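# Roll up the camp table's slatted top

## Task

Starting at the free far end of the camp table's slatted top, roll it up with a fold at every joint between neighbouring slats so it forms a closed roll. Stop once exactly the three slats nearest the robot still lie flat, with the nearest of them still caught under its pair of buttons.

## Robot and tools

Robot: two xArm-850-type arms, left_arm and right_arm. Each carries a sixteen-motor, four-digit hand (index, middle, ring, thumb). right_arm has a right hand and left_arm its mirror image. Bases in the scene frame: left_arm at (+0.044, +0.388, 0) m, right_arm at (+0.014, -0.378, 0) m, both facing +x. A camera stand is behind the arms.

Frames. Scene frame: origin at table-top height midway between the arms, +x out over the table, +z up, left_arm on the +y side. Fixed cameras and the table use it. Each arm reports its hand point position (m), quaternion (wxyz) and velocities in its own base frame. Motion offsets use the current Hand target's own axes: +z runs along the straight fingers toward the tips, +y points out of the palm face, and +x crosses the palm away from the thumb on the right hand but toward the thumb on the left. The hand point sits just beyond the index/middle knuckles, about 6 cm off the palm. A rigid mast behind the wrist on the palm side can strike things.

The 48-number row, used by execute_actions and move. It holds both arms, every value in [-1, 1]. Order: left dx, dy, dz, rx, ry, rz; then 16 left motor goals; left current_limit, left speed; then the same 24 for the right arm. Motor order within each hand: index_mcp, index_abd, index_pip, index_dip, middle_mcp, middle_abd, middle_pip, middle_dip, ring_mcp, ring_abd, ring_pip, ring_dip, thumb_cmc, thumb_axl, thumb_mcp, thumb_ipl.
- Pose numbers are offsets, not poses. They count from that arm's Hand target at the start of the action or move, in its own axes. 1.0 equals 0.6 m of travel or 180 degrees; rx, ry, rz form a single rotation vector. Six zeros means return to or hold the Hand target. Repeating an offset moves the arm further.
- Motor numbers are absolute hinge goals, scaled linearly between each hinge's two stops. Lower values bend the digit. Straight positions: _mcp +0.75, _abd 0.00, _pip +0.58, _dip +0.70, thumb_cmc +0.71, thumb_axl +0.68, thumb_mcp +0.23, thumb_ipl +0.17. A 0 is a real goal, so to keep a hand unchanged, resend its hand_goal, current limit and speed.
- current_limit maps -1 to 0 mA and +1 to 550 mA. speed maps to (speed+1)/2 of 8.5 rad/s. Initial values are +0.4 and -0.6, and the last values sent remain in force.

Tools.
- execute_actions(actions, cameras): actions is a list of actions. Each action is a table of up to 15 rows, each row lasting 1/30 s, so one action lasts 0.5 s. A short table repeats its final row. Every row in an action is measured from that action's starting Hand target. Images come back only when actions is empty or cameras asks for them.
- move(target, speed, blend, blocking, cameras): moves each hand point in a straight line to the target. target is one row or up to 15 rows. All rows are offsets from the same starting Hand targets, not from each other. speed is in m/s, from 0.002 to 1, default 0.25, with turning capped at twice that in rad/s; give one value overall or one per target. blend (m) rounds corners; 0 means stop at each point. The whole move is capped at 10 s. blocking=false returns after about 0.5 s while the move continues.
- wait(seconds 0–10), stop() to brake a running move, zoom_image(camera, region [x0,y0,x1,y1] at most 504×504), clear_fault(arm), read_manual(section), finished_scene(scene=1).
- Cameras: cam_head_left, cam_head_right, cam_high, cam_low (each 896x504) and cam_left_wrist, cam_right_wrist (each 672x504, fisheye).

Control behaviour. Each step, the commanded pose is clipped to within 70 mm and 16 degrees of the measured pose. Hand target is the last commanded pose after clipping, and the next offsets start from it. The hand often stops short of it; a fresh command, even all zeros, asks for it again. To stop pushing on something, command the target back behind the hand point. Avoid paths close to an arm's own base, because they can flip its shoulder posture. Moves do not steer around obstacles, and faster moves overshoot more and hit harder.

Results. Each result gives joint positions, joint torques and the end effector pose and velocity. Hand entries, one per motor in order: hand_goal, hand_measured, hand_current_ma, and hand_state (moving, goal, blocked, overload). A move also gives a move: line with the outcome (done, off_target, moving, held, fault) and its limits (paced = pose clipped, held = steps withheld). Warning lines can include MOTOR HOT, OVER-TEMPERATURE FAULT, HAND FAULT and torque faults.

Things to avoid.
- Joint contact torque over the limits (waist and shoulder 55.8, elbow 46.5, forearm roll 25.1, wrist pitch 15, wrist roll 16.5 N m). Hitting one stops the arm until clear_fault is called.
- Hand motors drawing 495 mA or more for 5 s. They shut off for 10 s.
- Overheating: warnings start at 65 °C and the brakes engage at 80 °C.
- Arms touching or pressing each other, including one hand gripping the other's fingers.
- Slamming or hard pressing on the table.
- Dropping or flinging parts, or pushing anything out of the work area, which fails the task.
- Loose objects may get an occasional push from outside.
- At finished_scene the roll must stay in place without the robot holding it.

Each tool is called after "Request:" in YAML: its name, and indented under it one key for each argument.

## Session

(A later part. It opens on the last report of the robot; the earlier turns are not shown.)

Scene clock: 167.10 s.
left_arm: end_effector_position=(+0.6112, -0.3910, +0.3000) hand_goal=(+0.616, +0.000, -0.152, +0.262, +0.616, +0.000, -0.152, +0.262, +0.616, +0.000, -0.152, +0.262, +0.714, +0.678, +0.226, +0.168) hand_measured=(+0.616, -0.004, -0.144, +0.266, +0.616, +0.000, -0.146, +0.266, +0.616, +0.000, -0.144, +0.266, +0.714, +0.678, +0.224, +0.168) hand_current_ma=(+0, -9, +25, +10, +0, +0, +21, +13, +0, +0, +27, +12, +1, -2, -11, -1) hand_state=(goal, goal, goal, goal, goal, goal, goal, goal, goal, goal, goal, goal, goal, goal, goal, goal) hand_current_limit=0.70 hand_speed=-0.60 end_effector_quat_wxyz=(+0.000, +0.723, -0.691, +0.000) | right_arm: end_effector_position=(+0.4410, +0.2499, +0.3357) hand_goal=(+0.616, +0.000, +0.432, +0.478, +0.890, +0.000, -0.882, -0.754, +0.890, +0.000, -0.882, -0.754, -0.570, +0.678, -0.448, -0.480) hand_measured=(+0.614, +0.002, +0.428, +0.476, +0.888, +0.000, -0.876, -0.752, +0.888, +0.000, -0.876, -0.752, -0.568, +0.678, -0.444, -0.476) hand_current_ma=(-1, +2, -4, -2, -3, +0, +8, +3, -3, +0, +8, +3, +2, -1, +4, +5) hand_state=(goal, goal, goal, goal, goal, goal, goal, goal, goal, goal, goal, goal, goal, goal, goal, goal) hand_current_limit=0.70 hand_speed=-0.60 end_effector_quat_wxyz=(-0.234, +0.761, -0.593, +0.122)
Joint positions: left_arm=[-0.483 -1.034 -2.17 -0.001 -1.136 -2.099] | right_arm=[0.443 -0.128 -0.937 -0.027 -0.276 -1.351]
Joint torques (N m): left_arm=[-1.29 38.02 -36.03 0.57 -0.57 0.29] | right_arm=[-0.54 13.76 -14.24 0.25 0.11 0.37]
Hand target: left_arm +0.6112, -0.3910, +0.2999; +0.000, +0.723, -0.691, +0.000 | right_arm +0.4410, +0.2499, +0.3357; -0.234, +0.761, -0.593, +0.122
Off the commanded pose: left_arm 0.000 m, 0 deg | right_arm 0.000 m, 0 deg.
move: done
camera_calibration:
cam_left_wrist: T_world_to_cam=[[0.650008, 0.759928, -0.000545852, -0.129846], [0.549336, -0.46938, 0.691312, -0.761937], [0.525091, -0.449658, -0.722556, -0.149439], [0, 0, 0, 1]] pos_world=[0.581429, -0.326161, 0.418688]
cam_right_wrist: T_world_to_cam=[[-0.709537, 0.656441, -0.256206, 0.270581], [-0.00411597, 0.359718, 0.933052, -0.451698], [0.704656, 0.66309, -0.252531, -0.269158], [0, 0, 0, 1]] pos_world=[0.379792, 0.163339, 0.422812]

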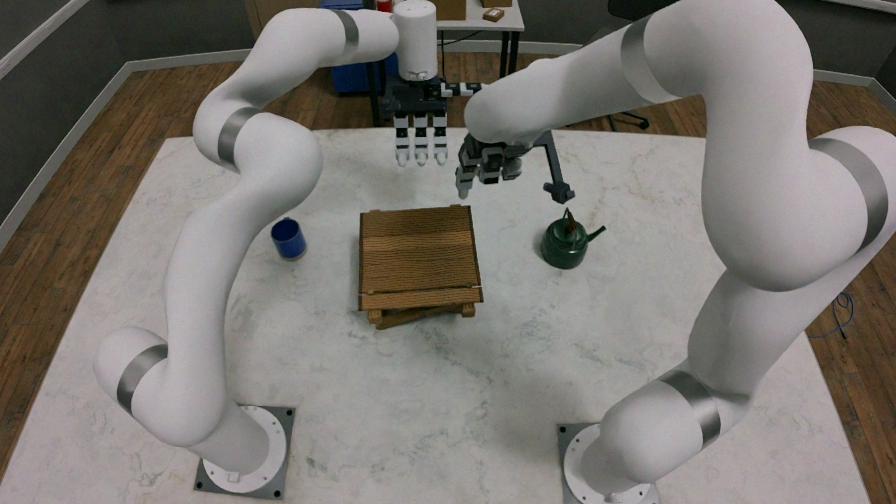

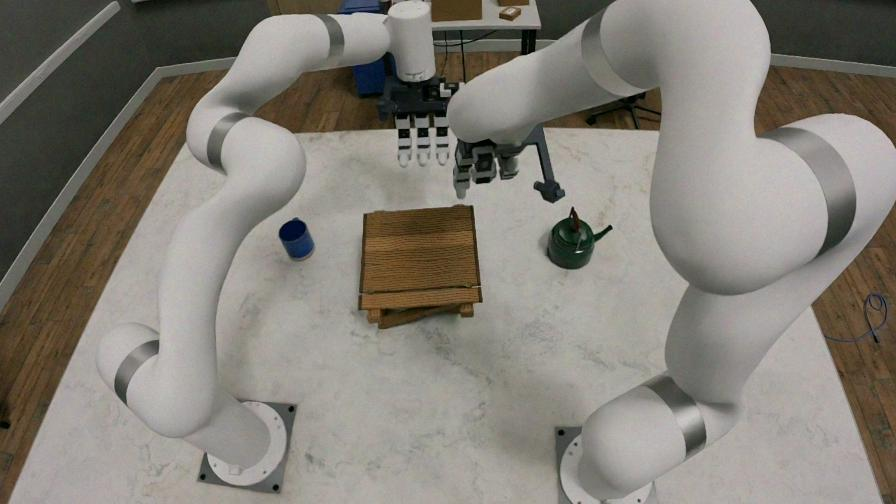

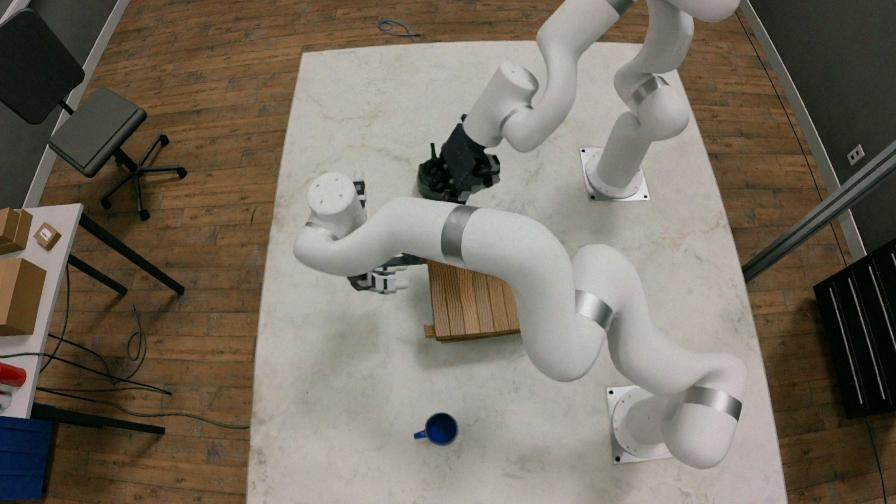

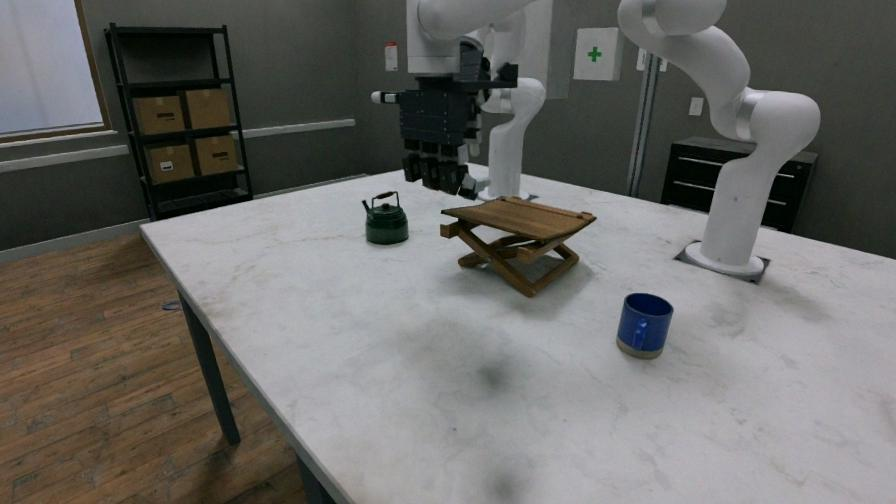

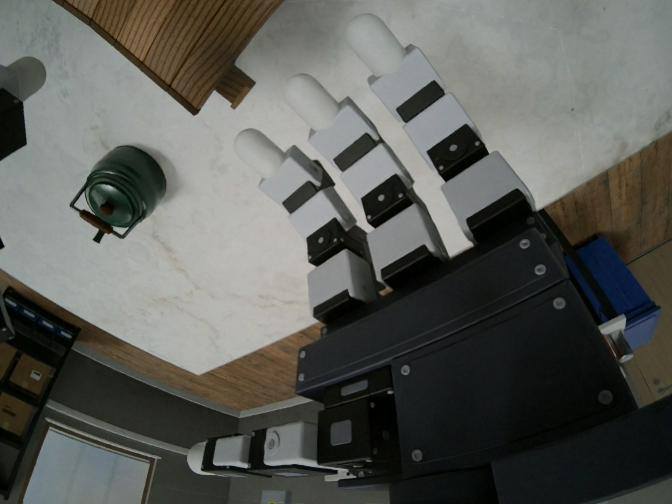

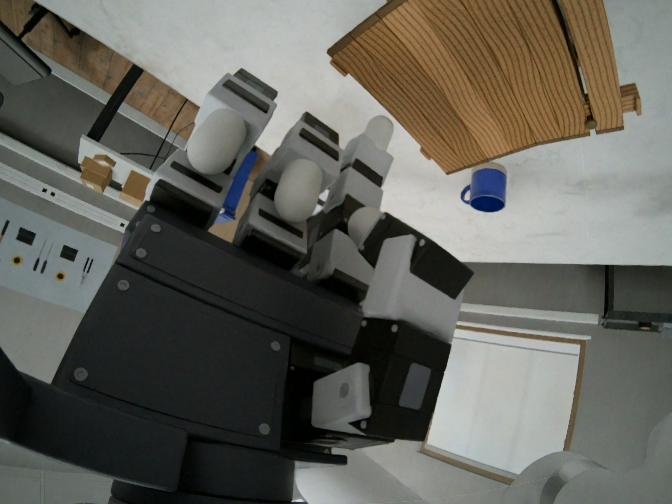

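Request:
move:
  target:
    - [-0.0145,0.0243,0.2317,0,0,0,0.616,0,-0.153,0.261,0.616,0,-0.153,0.261,0.616,0,-0.153,0.261,0.714,0.678,0.226,0.168,0.7,-0.6,0,0,0,0,0,0,0.616,0,0.431,0.478,0.89,0,-0.883,-0.754,0.89,0,-0.883,-0.754,-0.571,0.678,-0.449,-0.481,0.7,-0.6]
    - [-0.018,0.1027,0.2317,0,0,0,0.616,0,-0.153,0.261,0.616,0,-0.153,0.261,0.616,0,-0.153,0.261,0.714,0.678,0.226,0.168,0.7,-0.6,-0.1362,0.0022,0.1603,0,0,0,0.616,0,0.431,0.478,0.89,0,-0.883,-0.754,0.89,0,-0.883,-0.754,-0.571,0.678,-0.449,-0.481,0.7,-0.6]
  speed: 0.15
  cameras: ["all"]

Request:
zoom_image:
  camera: "cam_low"
  region: [400, 140, 640, 300]

Scene clock: 177.43 s.
left_arm: end_effector_position=(+0.5491, -0.3832, +0.1610) hand_goal=(+0.616, +0.000, -0.152, +0.262, +0.616, +0.000, -0.152, +0.262, +0.616, +0.000, -0.152, +0.262, +0.714, +0.678, +0.226, +0.168) hand_measured=(+0.616, -0.004, -0.146, +0.266, +0.616, +0.000, -0.146, +0.266, +0.616, +0.000, -0.144, +0.266, +0.714, +0.678, +0.224, +0.168) hand_current_ma=(+0, -9, +24, +10, +0, +0, +21, +13, +0, +0, +26, +12, +1, -2, -11, -1) hand_state=(goal, goal, goal, goal, goal, goal, goal, goal, goal, goal, goal, goal, goal, goal, goal, goal) hand_current_limit=0.70 hand_speed=-0.60 end_effector_quat_wxyz=(+0.000, +0.723, -0.691, +0.000) | right_arm: end_effector_position=(+0.4626, +0.3484, +0.2598) hand_goal=(+0.616, +0.000, +0.432, +0.478, +0.890, +0.000, -0.882, -0.754, +0.890, +0.000, -0.882, -0.754, -0.570, +0.678, -0.448, -0.480) hand_measured=(+0.614, +0.002, +0.428, +0.476, +0.888, +0.000, -0.876, -0.752, +0.888, +0.000, -0.876, -0.752, -0.568, +0.678, -0.444, -0.476) hand_current_ma=(-2, +2, -4, -2, -3, +0, +8, +3, -3, +0, +8, +3, +2, -1, +4, +5) hand_state=(goal, goal, goal, goal, goal, goal, goal, goal, goal, goal, goal, goal, goal, goal, goal, goal) hand_current_limit=0.70 hand_speed=-0.60 end_effector_quat_wxyz=(-0.234, +0.761, -0.593, +0.121)
Joint positions: left_arm=[-0.513 -0.974 -1.742 -0.001 -0.768 -2.129] | right_arm=[0.593 -0.38 -1.061 -0.49 -0.174 -0.763]
Joint torques (N m): left_arm=[-1.11 37.99 -27.91 1.11 0.5 -0.19] | right_arm=[1.42 23.72 -12.5 -0.03 0.16 0.53]
Hand target: left_arm +0.5491, -0.3832, +0.1610; +0.000, +0.723, -0.691, +0.000 | right_arm +0.4626, +0.3484, +0.2598; -0.234, +0.761, -0.593, +0.122
Off the commanded pose: left_arm 0.000 m, 0 deg | right_arm 0.000 m, 0 deg.
move: done
camera_calibration:
cam_left_wrist: T_world_to_cam=[[0.65005, 0.759892, -0.000493357, -0.0956076], [0.549323, -0.46947, 0.691261, -0.628031], [0.525052, -0.449625, -0.722605, -0.213669], [0, 0, 0, 1]] pos_world=[0.519329, -0.318261, 0.279688]
cam_right_wrist: T_world_to_cam=[[-0.71056, 0.655984, -0.254538, 0.202002], [-0.00294019, 0.358975, 0.933342, -0.416436], [0.703631, 0.663944, -0.253145, -0.368492], [0, 0, 0, 1]] pos_world=[0.401592, 0.261638, 0.346813]

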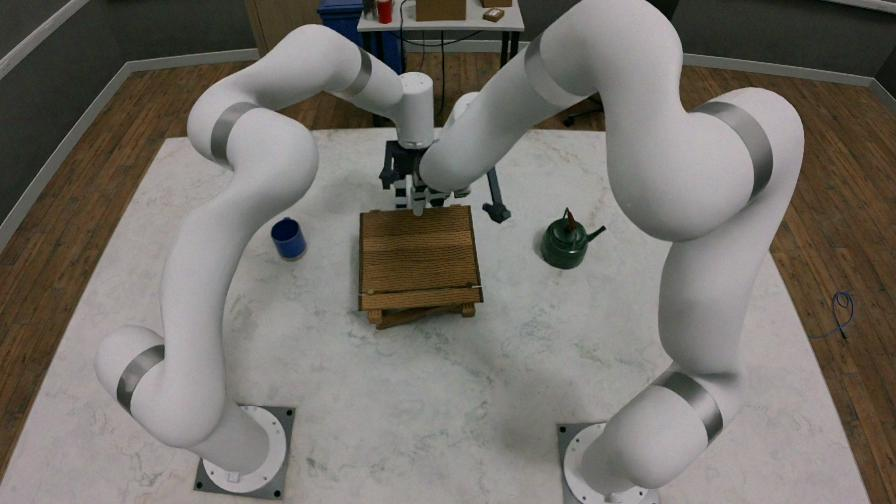

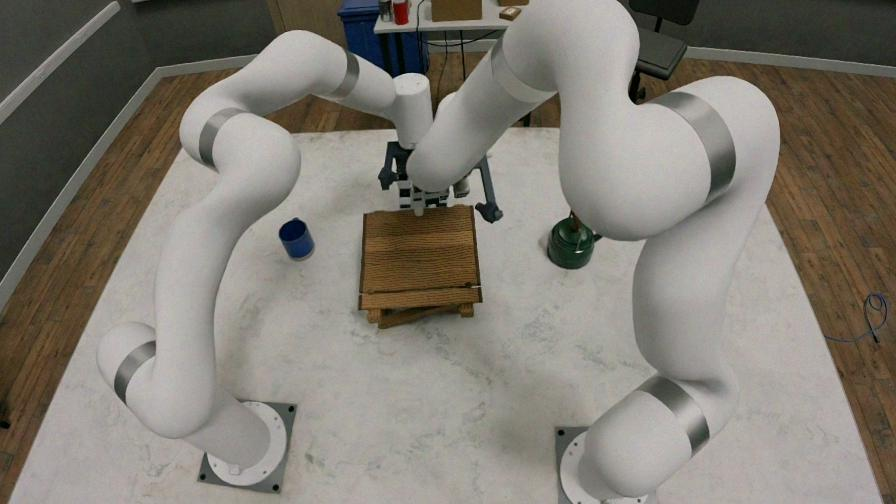

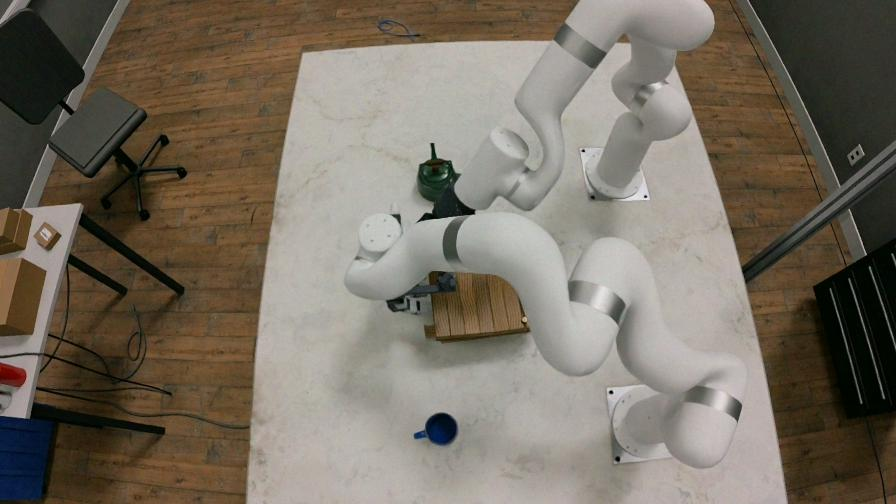

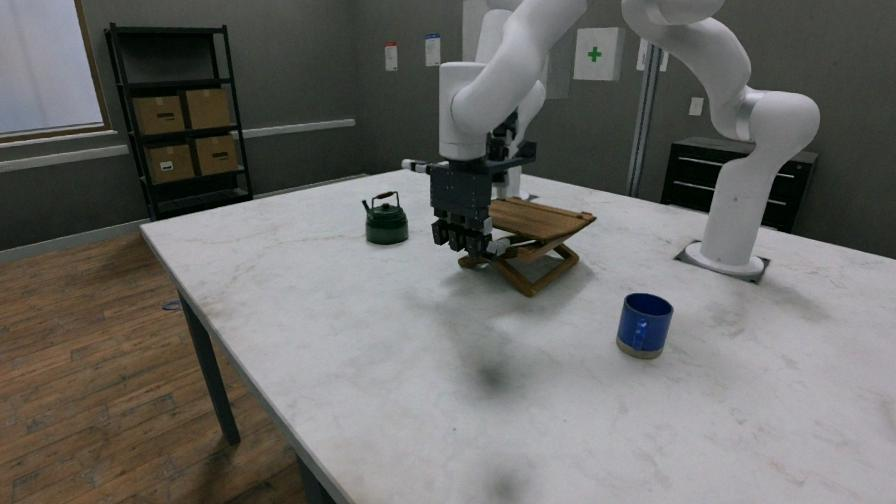

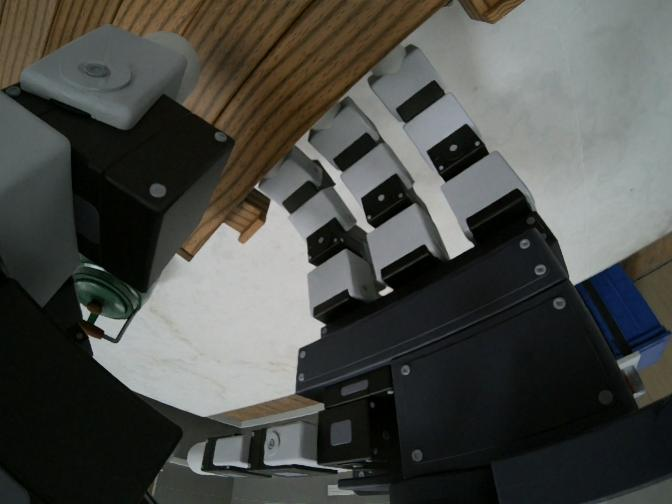

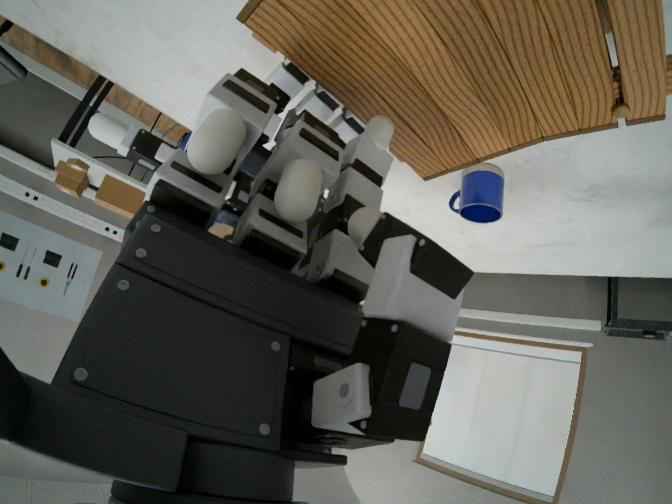

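Scaled by 2.100 from the camera's 896x504 image, which has a finer 1280x720 frame.

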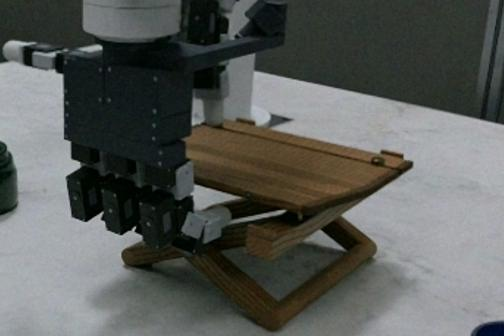

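Request:
move:
  target: [0,0,0,0,0,0,0.616,0,-0.153,0.261,0.616,0,-0.153,0.261,0.616,0,-0.153,0.261,0.714,0.678,0.226,0.168,0.7,-0.6,0.0049,0.0267,0.0459,0,0,0,0.616,0,0.431,0.478,0.89,0,-0.883,-0.754,0.89,0,-0.883,-0.754,-0.571,0.678,-0.449,-0.481,0.7,-0.6]
  speed: 0.05
  cameras: ["cam_left_wrist","cam_right_wrist","cam_low","cam_head_left"]

Request:
zoom_image:
  camera: "cam_head_left"
  region: [340, 180, 520, 340]

Request:
zoom_image:
  camera: "cam_left_wrist"
  region: [0, 0, 400, 280]

Scene clock: 180.43 s.
left_arm: end_effector_position=(+0.5491, -0.3832, +0.1610) hand_goal=(+0.616, +0.000, -0.152, +0.262, +0.616, +0.000, -0.152, +0.262, +0.616, +0.000, -0.152, +0.262, +0.714, +0.678, +0.226, +0.168) hand_measured=(+0.616, -0.004, -0.146, +0.266, +0.616, +0.000, -0.146, +0.266, +0.616, +0.000, -0.144, +0.266, +0.714, +0.678, +0.224, +0.168) hand_current_ma=(+0, -9, +24, +10, +0, +0, +21, +13, +0, +0, +26, +12, +1, -2, -11, -1) hand_state=(goal, goal, goal, goal, goal, goal, goal, goal, goal, goal, goal, goal, goal, goal, goal, goal) hand_current_limit=0.70 hand_speed=-0.60 end_effector_quat_wxyz=(+0.000, +0.723, -0.691, +0.000) | right_arm: end_effector_position=(+0.4626, +0.3484, +0.2278) hand_goal=(+0.616, +0.000, +0.432, +0.478, +0.890, +0.000, -0.882, -0.754, +0.890, +0.000, -0.882, -0.754, -0.570, +0.678, -0.448, -0.480) hand_measured=(+0.614, +0.002, +0.428, +0.476, +0.888, +0.000, -0.876, -0.752, +0.888, +0.000, -0.876, -0.752, -0.568, +0.678, -0.444, -0.476) hand_current_ma=(-2, +2, -4, -2, -3, +0, +8, +3, -3, +0, +8, +3, +2, -1, +4, +5) hand_state=(goal, goal, goal, goal, goal, goal, goal, goal, goal, goal, goal, goal, goal, goal, goal, goal) hand_current_limit=0.70 hand_speed=-0.60 end_effector_quat_wxyz=(-0.233, +0.761, -0.593, +0.121)
Joint positions: left_arm=[-0.513 -0.974 -1.742 -0.001 -0.768 -2.129] | right_arm=[0.593 -0.427 -1.042 -0.743 -0.121 -0.508]
Joint torques (N m): left_arm=[-1.21 39.78 -28.2 1.52 0.49 -0.17] | right_arm=[2.2 23.16 -11.9 0.06 1.38 0.26]
Hand target: left_arm +0.5491, -0.3832, +0.1610; +0.000, +0.723, -0.691, +0.000 | right_arm +0.4626, +0.3484, +0.2278; -0.234, +0.761, -0.593, +0.122
Off the commanded pose: left_arm 0.000 m, 0 deg | right_arm 0.000 m, 0 deg.
move: done
camera_calibration:
cam_left_wrist: T_world_to_cam=[[0.65005, 0.759892, -0.000493357, -0.0956076], [0.549323, -0.46947, 0.691261, -0.628031], [0.525052, -0.449625, -0.722605, -0.213669], [0, 0, 0, 1]] pos_world=[0.519329, -0.318261, 0.279688]
cam_right_wrist: T_world_to_cam=[[-0.710825, 0.65585, -0.254143, 0.193997], [-0.00209121, 0.35935, 0.9332, -0.387149], [0.703366, 0.663874, -0.254064, -0.376199], [0, 0, 0, 1]] pos_world=[0.401694, 0.261638, 0.315012]
Images, in order (width x height): cam_head_left 896x504, cam_low 896x504, cam_left_wrist 672x504, cam_right_wrist 672x504.

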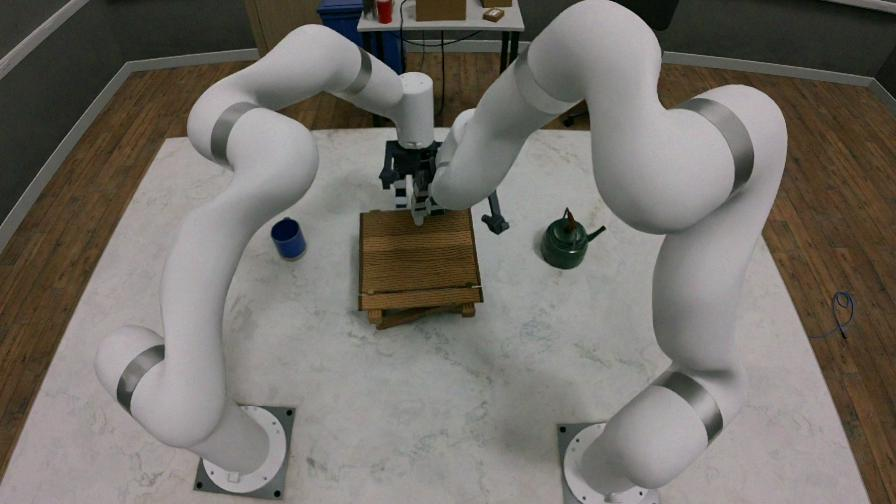

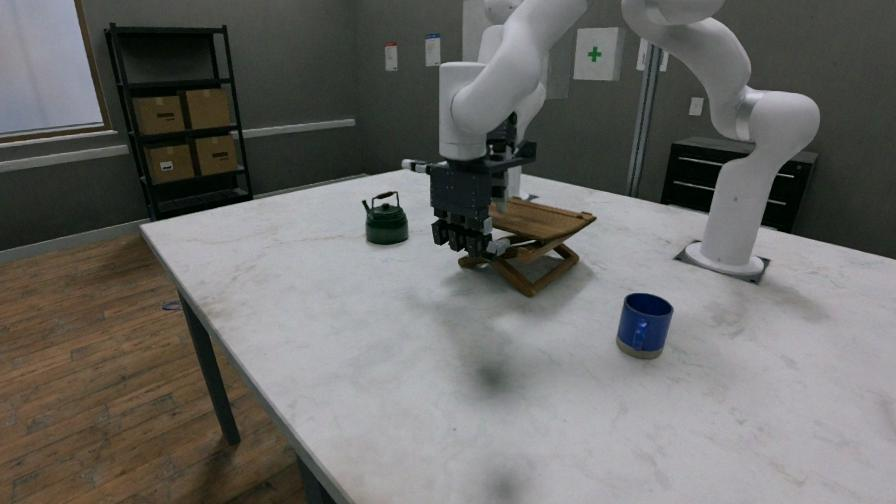

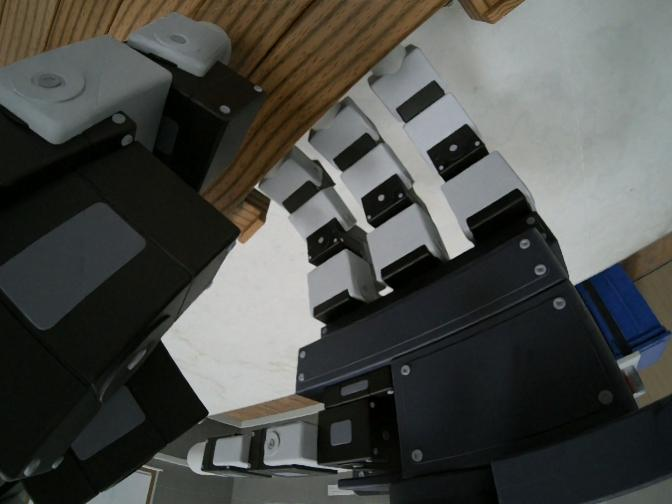

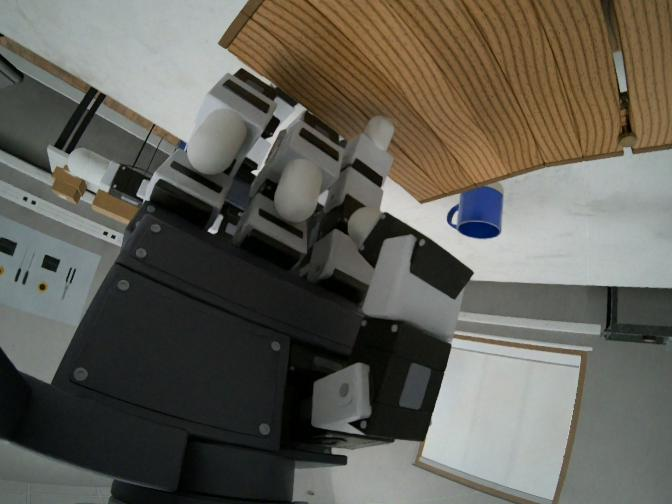

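Scaled by 2.800 from the camera's 896x504 image, which has a finer 1280x720 frame.

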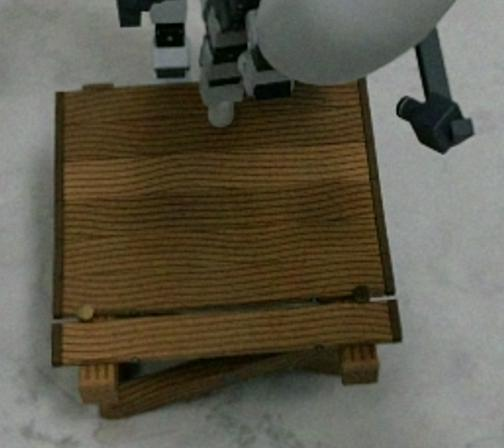

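Scaled by 1.260 from the camera's 672x504 image, which has a finer 960x720 frame.

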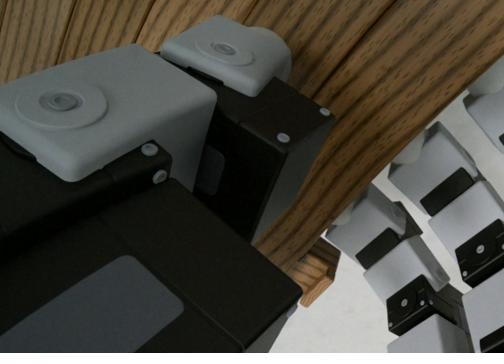

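Request:
move:
  target: [0,0,0,0,0,0,0.616,0,-0.153,0.261,0.616,0,-0.153,0.261,0.616,0,-0.153,0.261,0.714,0.678,0.226,0.168,0.7,-0.6,-0.0035,0.0192,0.001,0,0,0,0.616,0,0.431,0.478,0.89,0,-0.883,-0.754,0.89,0,-0.883,-0.754,-0.571,0.678,-0.449,-0.481,0.7,-0.6]
  speed: 0.05
  cameras: ["cam_head_left"]

Request:
zoom_image:
  camera: "cam_head_left"
  region: [340, 180, 520, 340]

Scene clock: 182.73 s.
left_arm: end_effector_position=(+0.5491, -0.3832, +0.1610) hand_goal=(+0.616, +0.000, -0.152, +0.262, +0.616, +0.000, -0.152, +0.262, +0.616, +0.000, -0.152, +0.262, +0.714, +0.678, +0.226, +0.168) hand_measured=(+0.616, -0.004, -0.146, +0.266, +0.616, +0.000, -0.146, +0.266, +0.616, +0.000, -0.144, +0.266, +0.714, +0.678, +0.224, +0.168) hand_current_ma=(+0, -9, +24, +10, +0, +0, +21, +13, +0, +0, +26, +12, +1, -2, -11, -1) hand_state=(goal, goal, goal, goal, goal, goal, goal, goal, goal, goal, goal, goal, goal, goal, goal, goal) hand_current_limit=0.70 hand_speed=-0.60 end_effector_quat_wxyz=(+0.000, +0.723, -0.691, +0.000) | right_arm: end_effector_position=(+0.4526, +0.3484, +0.2218) hand_goal=(+0.616, +0.000, +0.432, +0.478, +0.890, +0.000, -0.882, -0.754, +0.890, +0.000, -0.882, -0.754, -0.570, +0.678, -0.448, -0.480) hand_measured=(+0.614, +0.002, +0.428, +0.476, +0.888, +0.000, -0.876, -0.752, +0.888, +0.000, -0.876, -0.752, -0.568, +0.678, -0.444, -0.476) hand_current_ma=(-2, +2, -4, -2, -3, +0, +8, +3, -3, +0, +8, +3, +2, -1, +4, +5) hand_state=(goal, goal, goal, goal, goal, goal, goal, goal, goal, goal, goal, goal, goal, goal, goal, goal) hand_current_limit=0.70 hand_speed=-0.60 end_effector_quat_wxyz=(-0.233, +0.761, -0.593, +0.121)
Joint positions: left_arm=[-0.513 -0.974 -1.742 -0.001 -0.768 -2.129] | right_arm=[0.604 -0.418 -1.013 -0.899 -0.112 -0.342]
Joint torques (N m): left_arm=[-0.97 39.99 -28.48 1.51 0.47 -0.21] | right_arm=[0.18 23.88 -11.72 0.19 1.26 0.33]
Hand target: left_arm +0.5491, -0.3832, +0.1610; +0.000, +0.723, -0.691, +0.000 | right_arm +0.4526, +0.3484, +0.2217; -0.234, +0.761, -0.593, +0.122
Off the commanded pose: left_arm 0.000 m, 0 deg | right_arm 0.000 m, 0 deg.
move: done
Images, in order (width x height): cam_head_left 896x504.

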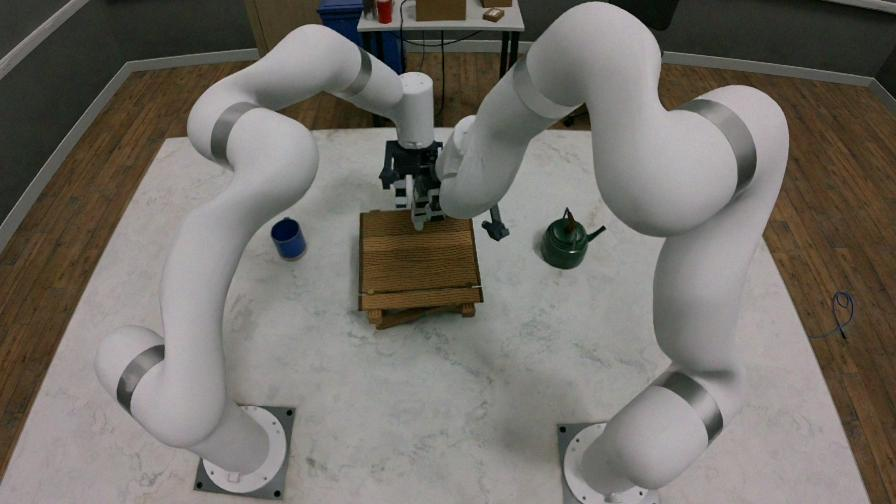

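Scaled by 2.800 from the camera's 896x504 image, which has a finer 1280x720 frame.

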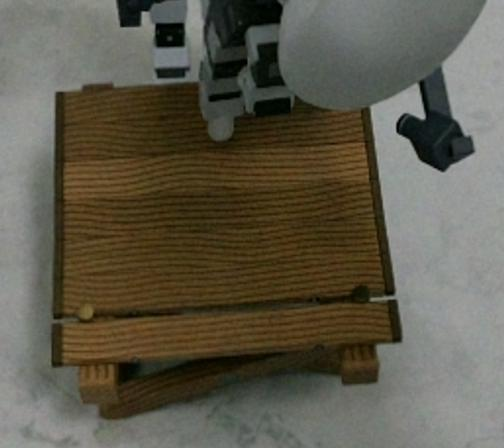

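Request:
move:
  target: [0,0,0,0,0,0,0.616,0,-0.153,0.261,0.616,0,-0.153,0.261,0.616,0,-0.153,0.261,0.714,0.678,0.226,0.168,0.7,-0.6,0.0012,0.0067,0.0115,0,0,0,0.616,0,0.431,0.478,0.89,0,-0.883,-0.754,0.89,0,-0.883,-0.754,-0.571,0.678,-0.449,-0.481,0.7,-0.6]
  speed: 0.05
  cameras: ["cam_head_left"]

Request:
zoom_image:
  camera: "cam_head_left"
  region: [340, 180, 520, 340]

Scene clock: 184.77 s.
left_arm: end_effector_position=(+0.5491, -0.3832, +0.1610) hand_goal=(+0.616, +0.000, -0.152, +0.262, +0.616, +0.000, -0.152, +0.262, +0.616, +0.000, -0.152, +0.262, +0.714, +0.678, +0.226, +0.168) hand_measured=(+0.616, -0.004, -0.146, +0.266, +0.616, +0.000, -0.146, +0.266, +0.616, +0.000, -0.144, +0.266, +0.714, +0.678, +0.224, +0.168) hand_current_ma=(+0, -9, +24, +10, +0, +0, +21, +13, +0, +0, +26, +12, +1, -2, -11, -1) hand_state=(goal, goal, goal, goal, goal, goal, goal, goal, goal, goal, goal, goal, goal, goal, goal, goal) hand_current_limit=0.70 hand_speed=-0.60 end_effector_quat_wxyz=(+0.000, +0.723, -0.691, +0.000) | right_arm: end_effector_position=(+0.4526, +0.3484, +0.2137) hand_goal=(+0.616, +0.000, +0.432, +0.478, +0.890, +0.000, -0.882, -0.754, +0.890, +0.000, -0.882, -0.754, -0.570, +0.678, -0.448, -0.480) hand_measured=(+0.614, +0.002, +0.428, +0.476, +0.888, +0.000, -0.876, -0.752, +0.888, +0.000, -0.876, -0.752, -0.568, +0.678, -0.444, -0.476) hand_current_ma=(-3, +2, -4, -2, -3, +0, +8, +3, -3, +0, +8, +3, +2, -1, +4, +5) hand_state=(goal, goal, goal, goal, goal, goal, goal, goal, goal, goal, goal, goal, goal, goal, goal, goal) hand_current_limit=0.70 hand_speed=-0.60 end_effector_quat_wxyz=(-0.233, +0.761, -0.593, +0.121)
Joint positions: left_arm=[-0.513 -0.974 -1.742 -0.001 -0.768 -2.129] | right_arm=[0.604 -0.431 -1.01 -1.025 -0.103 -0.215]
Joint torques (N m): left_arm=[-0.85 38.53 -27.57 1.45 0.47 -0.13] | right_arm=[-0.91 20.37 -10.96 -0.89 1.21 0.52]
Hand target: left_arm +0.5491, -0.3832, +0.1610; +0.000, +0.723, -0.691, +0.000 | right_arm +0.4525, +0.3484, +0.2137; -0.234, +0.761, -0.593, +0.122
Off the commanded pose: left_arm 0.000 m, 0 deg | right_arm 0.000 m, 0 deg.
move: done
Images, in order (width x height): cam_head_left 896x504.

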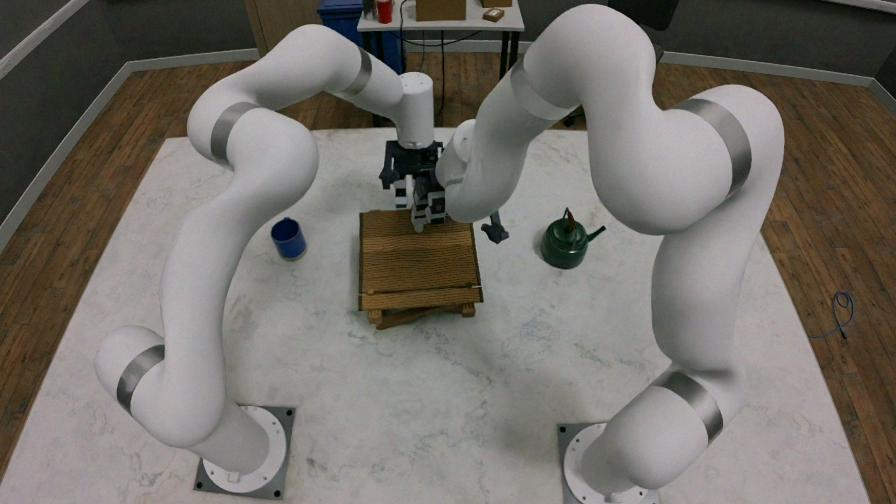

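Scaled by 2.800 from the camera's 896x504 image, which has a finer 1280x720 frame.

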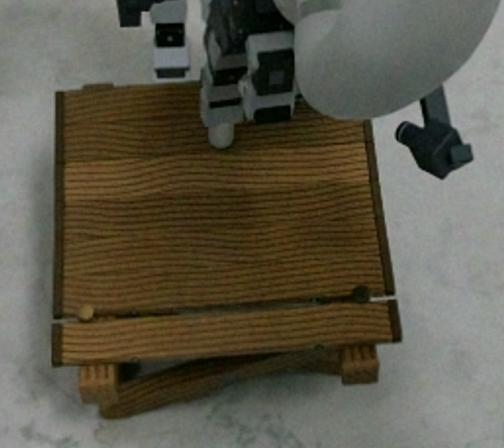

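Request:
move:
  target: [0,0,0,0,0,0,0.616,0,-0.153,0.261,0.616,0,-0.153,0.261,0.616,0,-0.153,0.261,0.714,0.678,0.226,0.168,0.7,-0.6,0.0038,-0.0018,0.0162,0,0,0,0.616,0,0.431,0.478,0.89,0,-0.883,-0.754,0.89,0,-0.883,-0.754,-0.571,0.678,-0.449,-0.481,0.7,-0.6]
  speed: 0.05
  cameras: ["cam_head_left"]

Request:
zoom_image:
  camera: "cam_head_left"
  region: [340, 180, 520, 340]

Scene clock: 187.67 s.
left_arm: end_effector_position=(+0.5491, -0.3832, +0.1610) hand_goal=(+0.616, +0.000, -0.152, +0.262, +0.616, +0.000, -0.152, +0.262, +0.616, +0.000, -0.152, +0.262, +0.714, +0.678, +0.226, +0.168) hand_measured=(+0.616, -0.004, -0.146, +0.266, +0.616, +0.000, -0.146, +0.266, +0.616, +0.000, -0.144, +0.266, +0.714, +0.678, +0.224, +0.168) hand_current_ma=(+0, -9, +24, +10, +0, +0, +21, +13, +0, +0, +26, +12, +1, -2, -11, -1) hand_state=(goal, goal, goal, goal, goal, goal, goal, goal, goal, goal, goal, goal, goal, goal, goal, goal) hand_current_limit=0.70 hand_speed=-0.60 end_effector_quat_wxyz=(+0.000, +0.723, -0.691, +0.000) | right_arm: end_effector_position=(+0.4586, +0.3484, +0.2057) hand_goal=(+0.616, +0.000, +0.432, +0.478, +0.890, +0.000, -0.882, -0.754, +0.890, +0.000, -0.882, -0.754, -0.570, +0.678, -0.448, -0.480) hand_measured=(+0.612, +0.016, +0.390, +0.438, +0.888, +0.000, -0.876, -0.752, +0.888, +0.000, -0.876, -0.752, -0.568, +0.678, -0.444, -0.476) hand_current_ma=(-3, +24, -98, -98, -3, +0, +8, +3, -3, +0, +8, +3, +2, -1, +4, +5) hand_state=(goal, goal, blocked, blocked, goal, goal, goal, goal, goal, goal, goal, goal, goal, goal, goal, goal) hand_current_limit=0.70 hand_speed=-0.60 end_effector_quat_wxyz=(-0.234, +0.761, -0.593, +0.122)
Joint positions: left_arm=[-0.513 -0.974 -1.742 -0.001 -0.768 -2.129] | right_arm=[0.598 -0.454 -1.02 -1.14 -0.095 -0.105]
Joint torques (N m): left_arm=[-1.96 37.94 -28.33 1.19 0.49 -0.25] | right_arm=[0.71 12.86 -4.76 -0.84 -0.43 -0.16]
Hand target: left_arm +0.5491, -0.3832, +0.1610; +0.000, +0.723, -0.691, +0.000 | right_arm +0.4586, +0.3484, +0.2056; -0.234, +0.761, -0.593, +0.122
Off the commanded pose: left_arm 0.000 m, 0 deg | right_arm 0.000 m, 0 deg.
move: done
Images, in order (width x height): cam_head_left 896x504.

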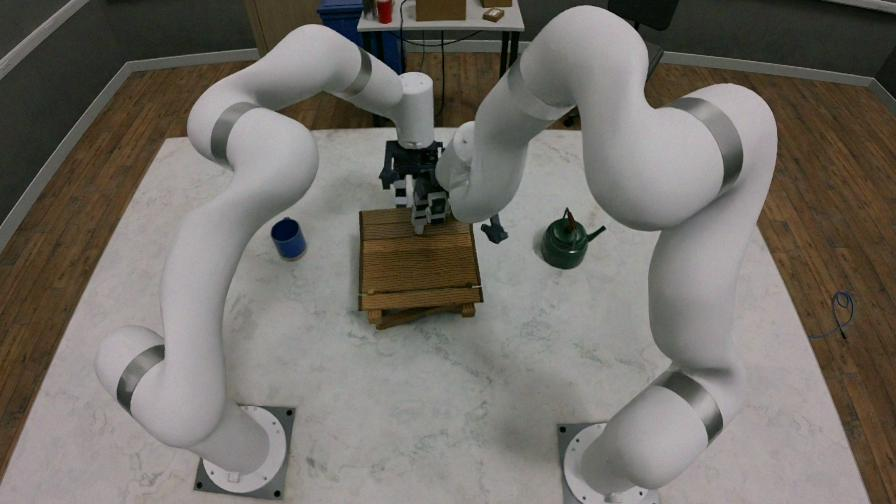

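Scaled by 2.800 from the camera's 896x504 image, which has a finer 1280x720 frame.

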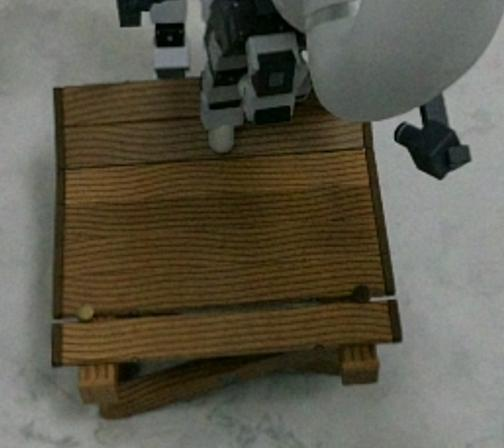

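Request:
move:
  target:
    - [0,0,0,0,0,0,0.616,0,-0.153,0.261,0.616,0,-0.153,0.261,0.616,0,-0.153,0.261,0.714,0.678,0.226,0.168,0.7,-0.6,-0.0018,-0.01,-0.0172,0,0,0,0.616,0,0.431,0.478,0.89,0,-0.883,-0.754,0.89,0,-0.883,-0.754,-0.571,0.678,-0.449,-0.481,0.7,-0.6]
    - [0,0,0,0,0,0,0.616,0,-0.153,0.261,0.616,0,-0.153,0.261,0.616,0,-0.153,0.261,0.714,0.678,0.226,0.168,0.7,-0.6,0.0022,-0.0226,-0.0103,0,0,0,0.616,0,0.431,0.478,0.89,0,-0.883,-0.754,0.89,0,-0.883,-0.754,-0.571,0.678,-0.449,-0.481,0.7,-0.6]
    - [0,0,0,0,0,0,0.616,0,-0.153,0.261,0.616,0,-0.153,0.261,0.616,0,-0.153,0.261,0.714,0.678,0.226,0.168,0.7,-0.6,0.004,-0.0126,0.0069,0,0,0,0.616,0,0.431,0.478,0.89,0,-0.883,-0.754,0.89,0,-0.883,-0.754,-0.571,0.678,-0.449,-0.481,0.7,-0.6]
  speed: 0.05
  cameras: ["cam_head_left","cam_left_wrist","cam_low"]

Request:
zoom_image:
  camera: "cam_head_left"
  region: [340, 180, 520, 340]

Request:
zoom_image:
  camera: "cam_low"
  region: [400, 140, 640, 300]

Scene clock: 191.67 s.
left_arm: end_effector_position=(+0.5491, -0.3832, +0.1610) hand_goal=(+0.616, +0.000, -0.152, +0.262, +0.616, +0.000, -0.152, +0.262, +0.616, +0.000, -0.152, +0.262, +0.714, +0.678, +0.226, +0.168) hand_measured=(+0.616, -0.004, -0.146, +0.266, +0.616, +0.000, -0.146, +0.266, +0.616, +0.000, -0.144, +0.266, +0.714, +0.678, +0.224, +0.168) hand_current_ma=(+0, -9, +24, +10, +0, +0, +21, +13, +0, +0, +26, +12, +1, -2, -11, -1) hand_state=(goal, goal, goal, goal, goal, goal, goal, goal, goal, goal, goal, goal, goal, goal, goal, goal) hand_current_limit=0.70 hand_speed=-0.60 end_effector_quat_wxyz=(+0.000, +0.723, -0.691, +0.000) | right_arm: end_effector_position=(+0.4676, +0.3484, +0.2057) hand_goal=(+0.616, +0.000, +0.432, +0.478, +0.890, +0.000, -0.882, -0.754, +0.890, +0.000, -0.882, -0.754, -0.570, +0.678, -0.448, -0.480) hand_measured=(+0.596, +0.042, +0.362, +0.406, +0.888, +0.000, -0.876, -0.752, +0.888, +0.000, -0.876, -0.752, -0.568, +0.678, -0.444, -0.476) hand_current_ma=(-38, +82, -199, -210, -3, +0, +8, +3, -3, +0, +8, +3, +2, -1, +4, +5) hand_state=(goal, blocked, blocked, blocked, goal, goal, goal, goal, goal, goal, goal, goal, goal, goal, goal, goal) hand_current_limit=0.70 hand_speed=-0.60 end_effector_quat_wxyz=(-0.233, +0.761, -0.593, +0.121)
Joint positions: left_arm=[-0.513 -0.974 -1.742 -0.001 -0.768 -2.129] | right_arm=[0.588 -0.47 -1.044 -1.036 -0.094 -0.218]
Joint torques (N m): left_arm=[-0.56 39.64 -27.37 1.66 0.47 -0.2] | right_arm=[1.21 12.81 -3.44 -0.62 -0.8 -0.42]
Hand target: left_arm +0.5491, -0.3832, +0.1610; +0.000, +0.723, -0.691, +0.000 | right_arm +0.4675, +0.3484, +0.2056; -0.234, +0.761, -0.593, +0.122
Off the commanded pose: left_arm 0.000 m, 0 deg | right_arm 0.000 m, 0 deg.
move: done
camera_calibration:
cam_left_wrist: T_world_to_cam=[[0.65005, 0.759892, -0.000493357, -0.0956076], [0.549323, -0.46947, 0.691261, -0.628031], [0.525052, -0.449625, -0.722605, -0.213669], [0, 0, 0, 1]] pos_world=[0.519329, -0.318261, 0.279688]
Images, in order (width x height): cam_head_left 896x504, cam_low 896x504, cam_left_wrist 672x504.

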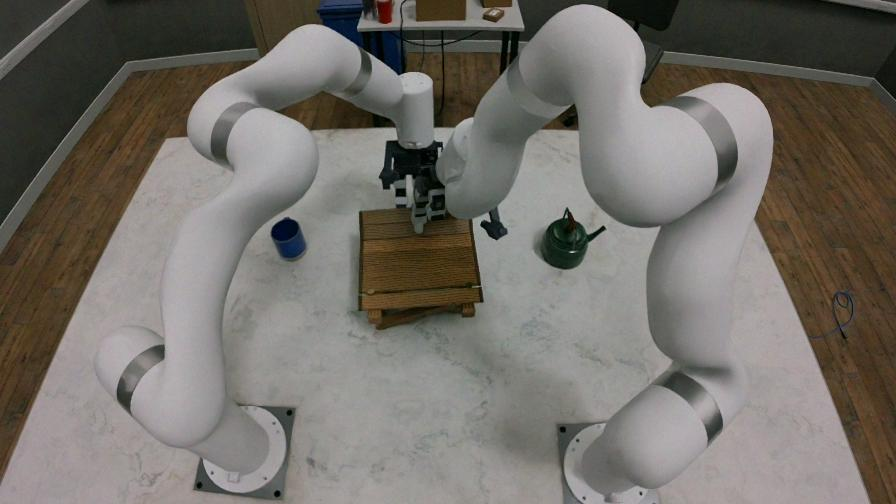

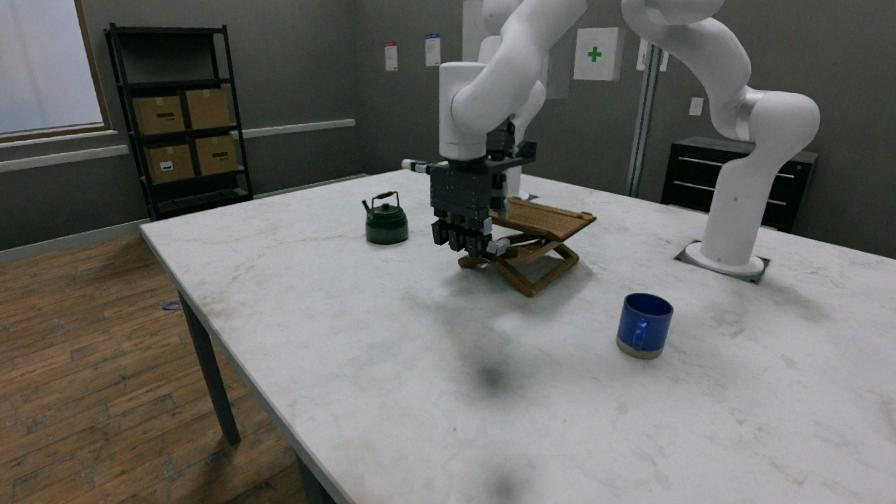

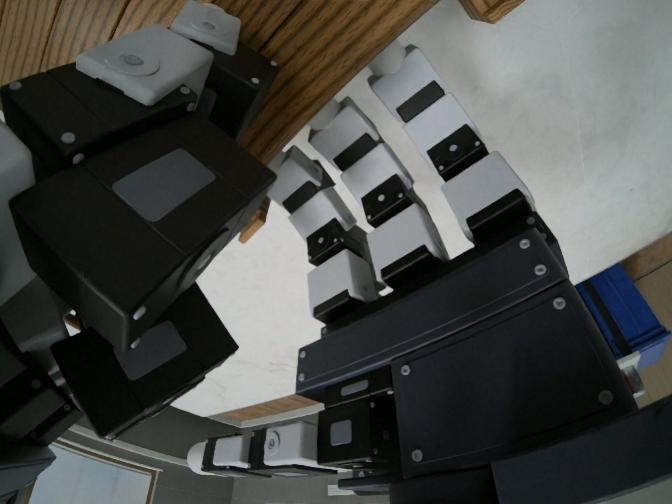

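Scaled by 2.800 from the camera's 896x504 image, which has a finer 1280x720 frame.

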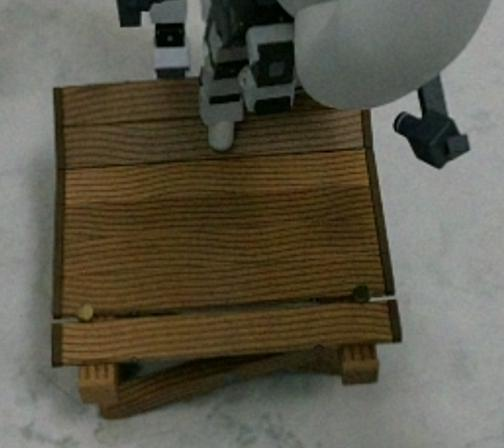

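Scaled by 2.100 from the camera's 896x504 image, which has a finer 1280x720 frame.

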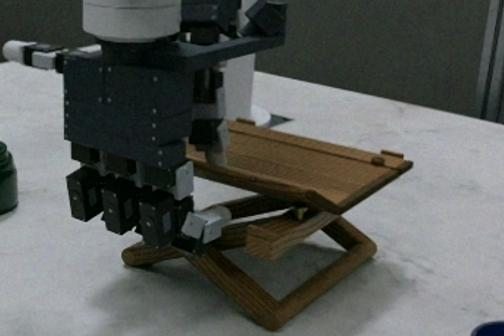

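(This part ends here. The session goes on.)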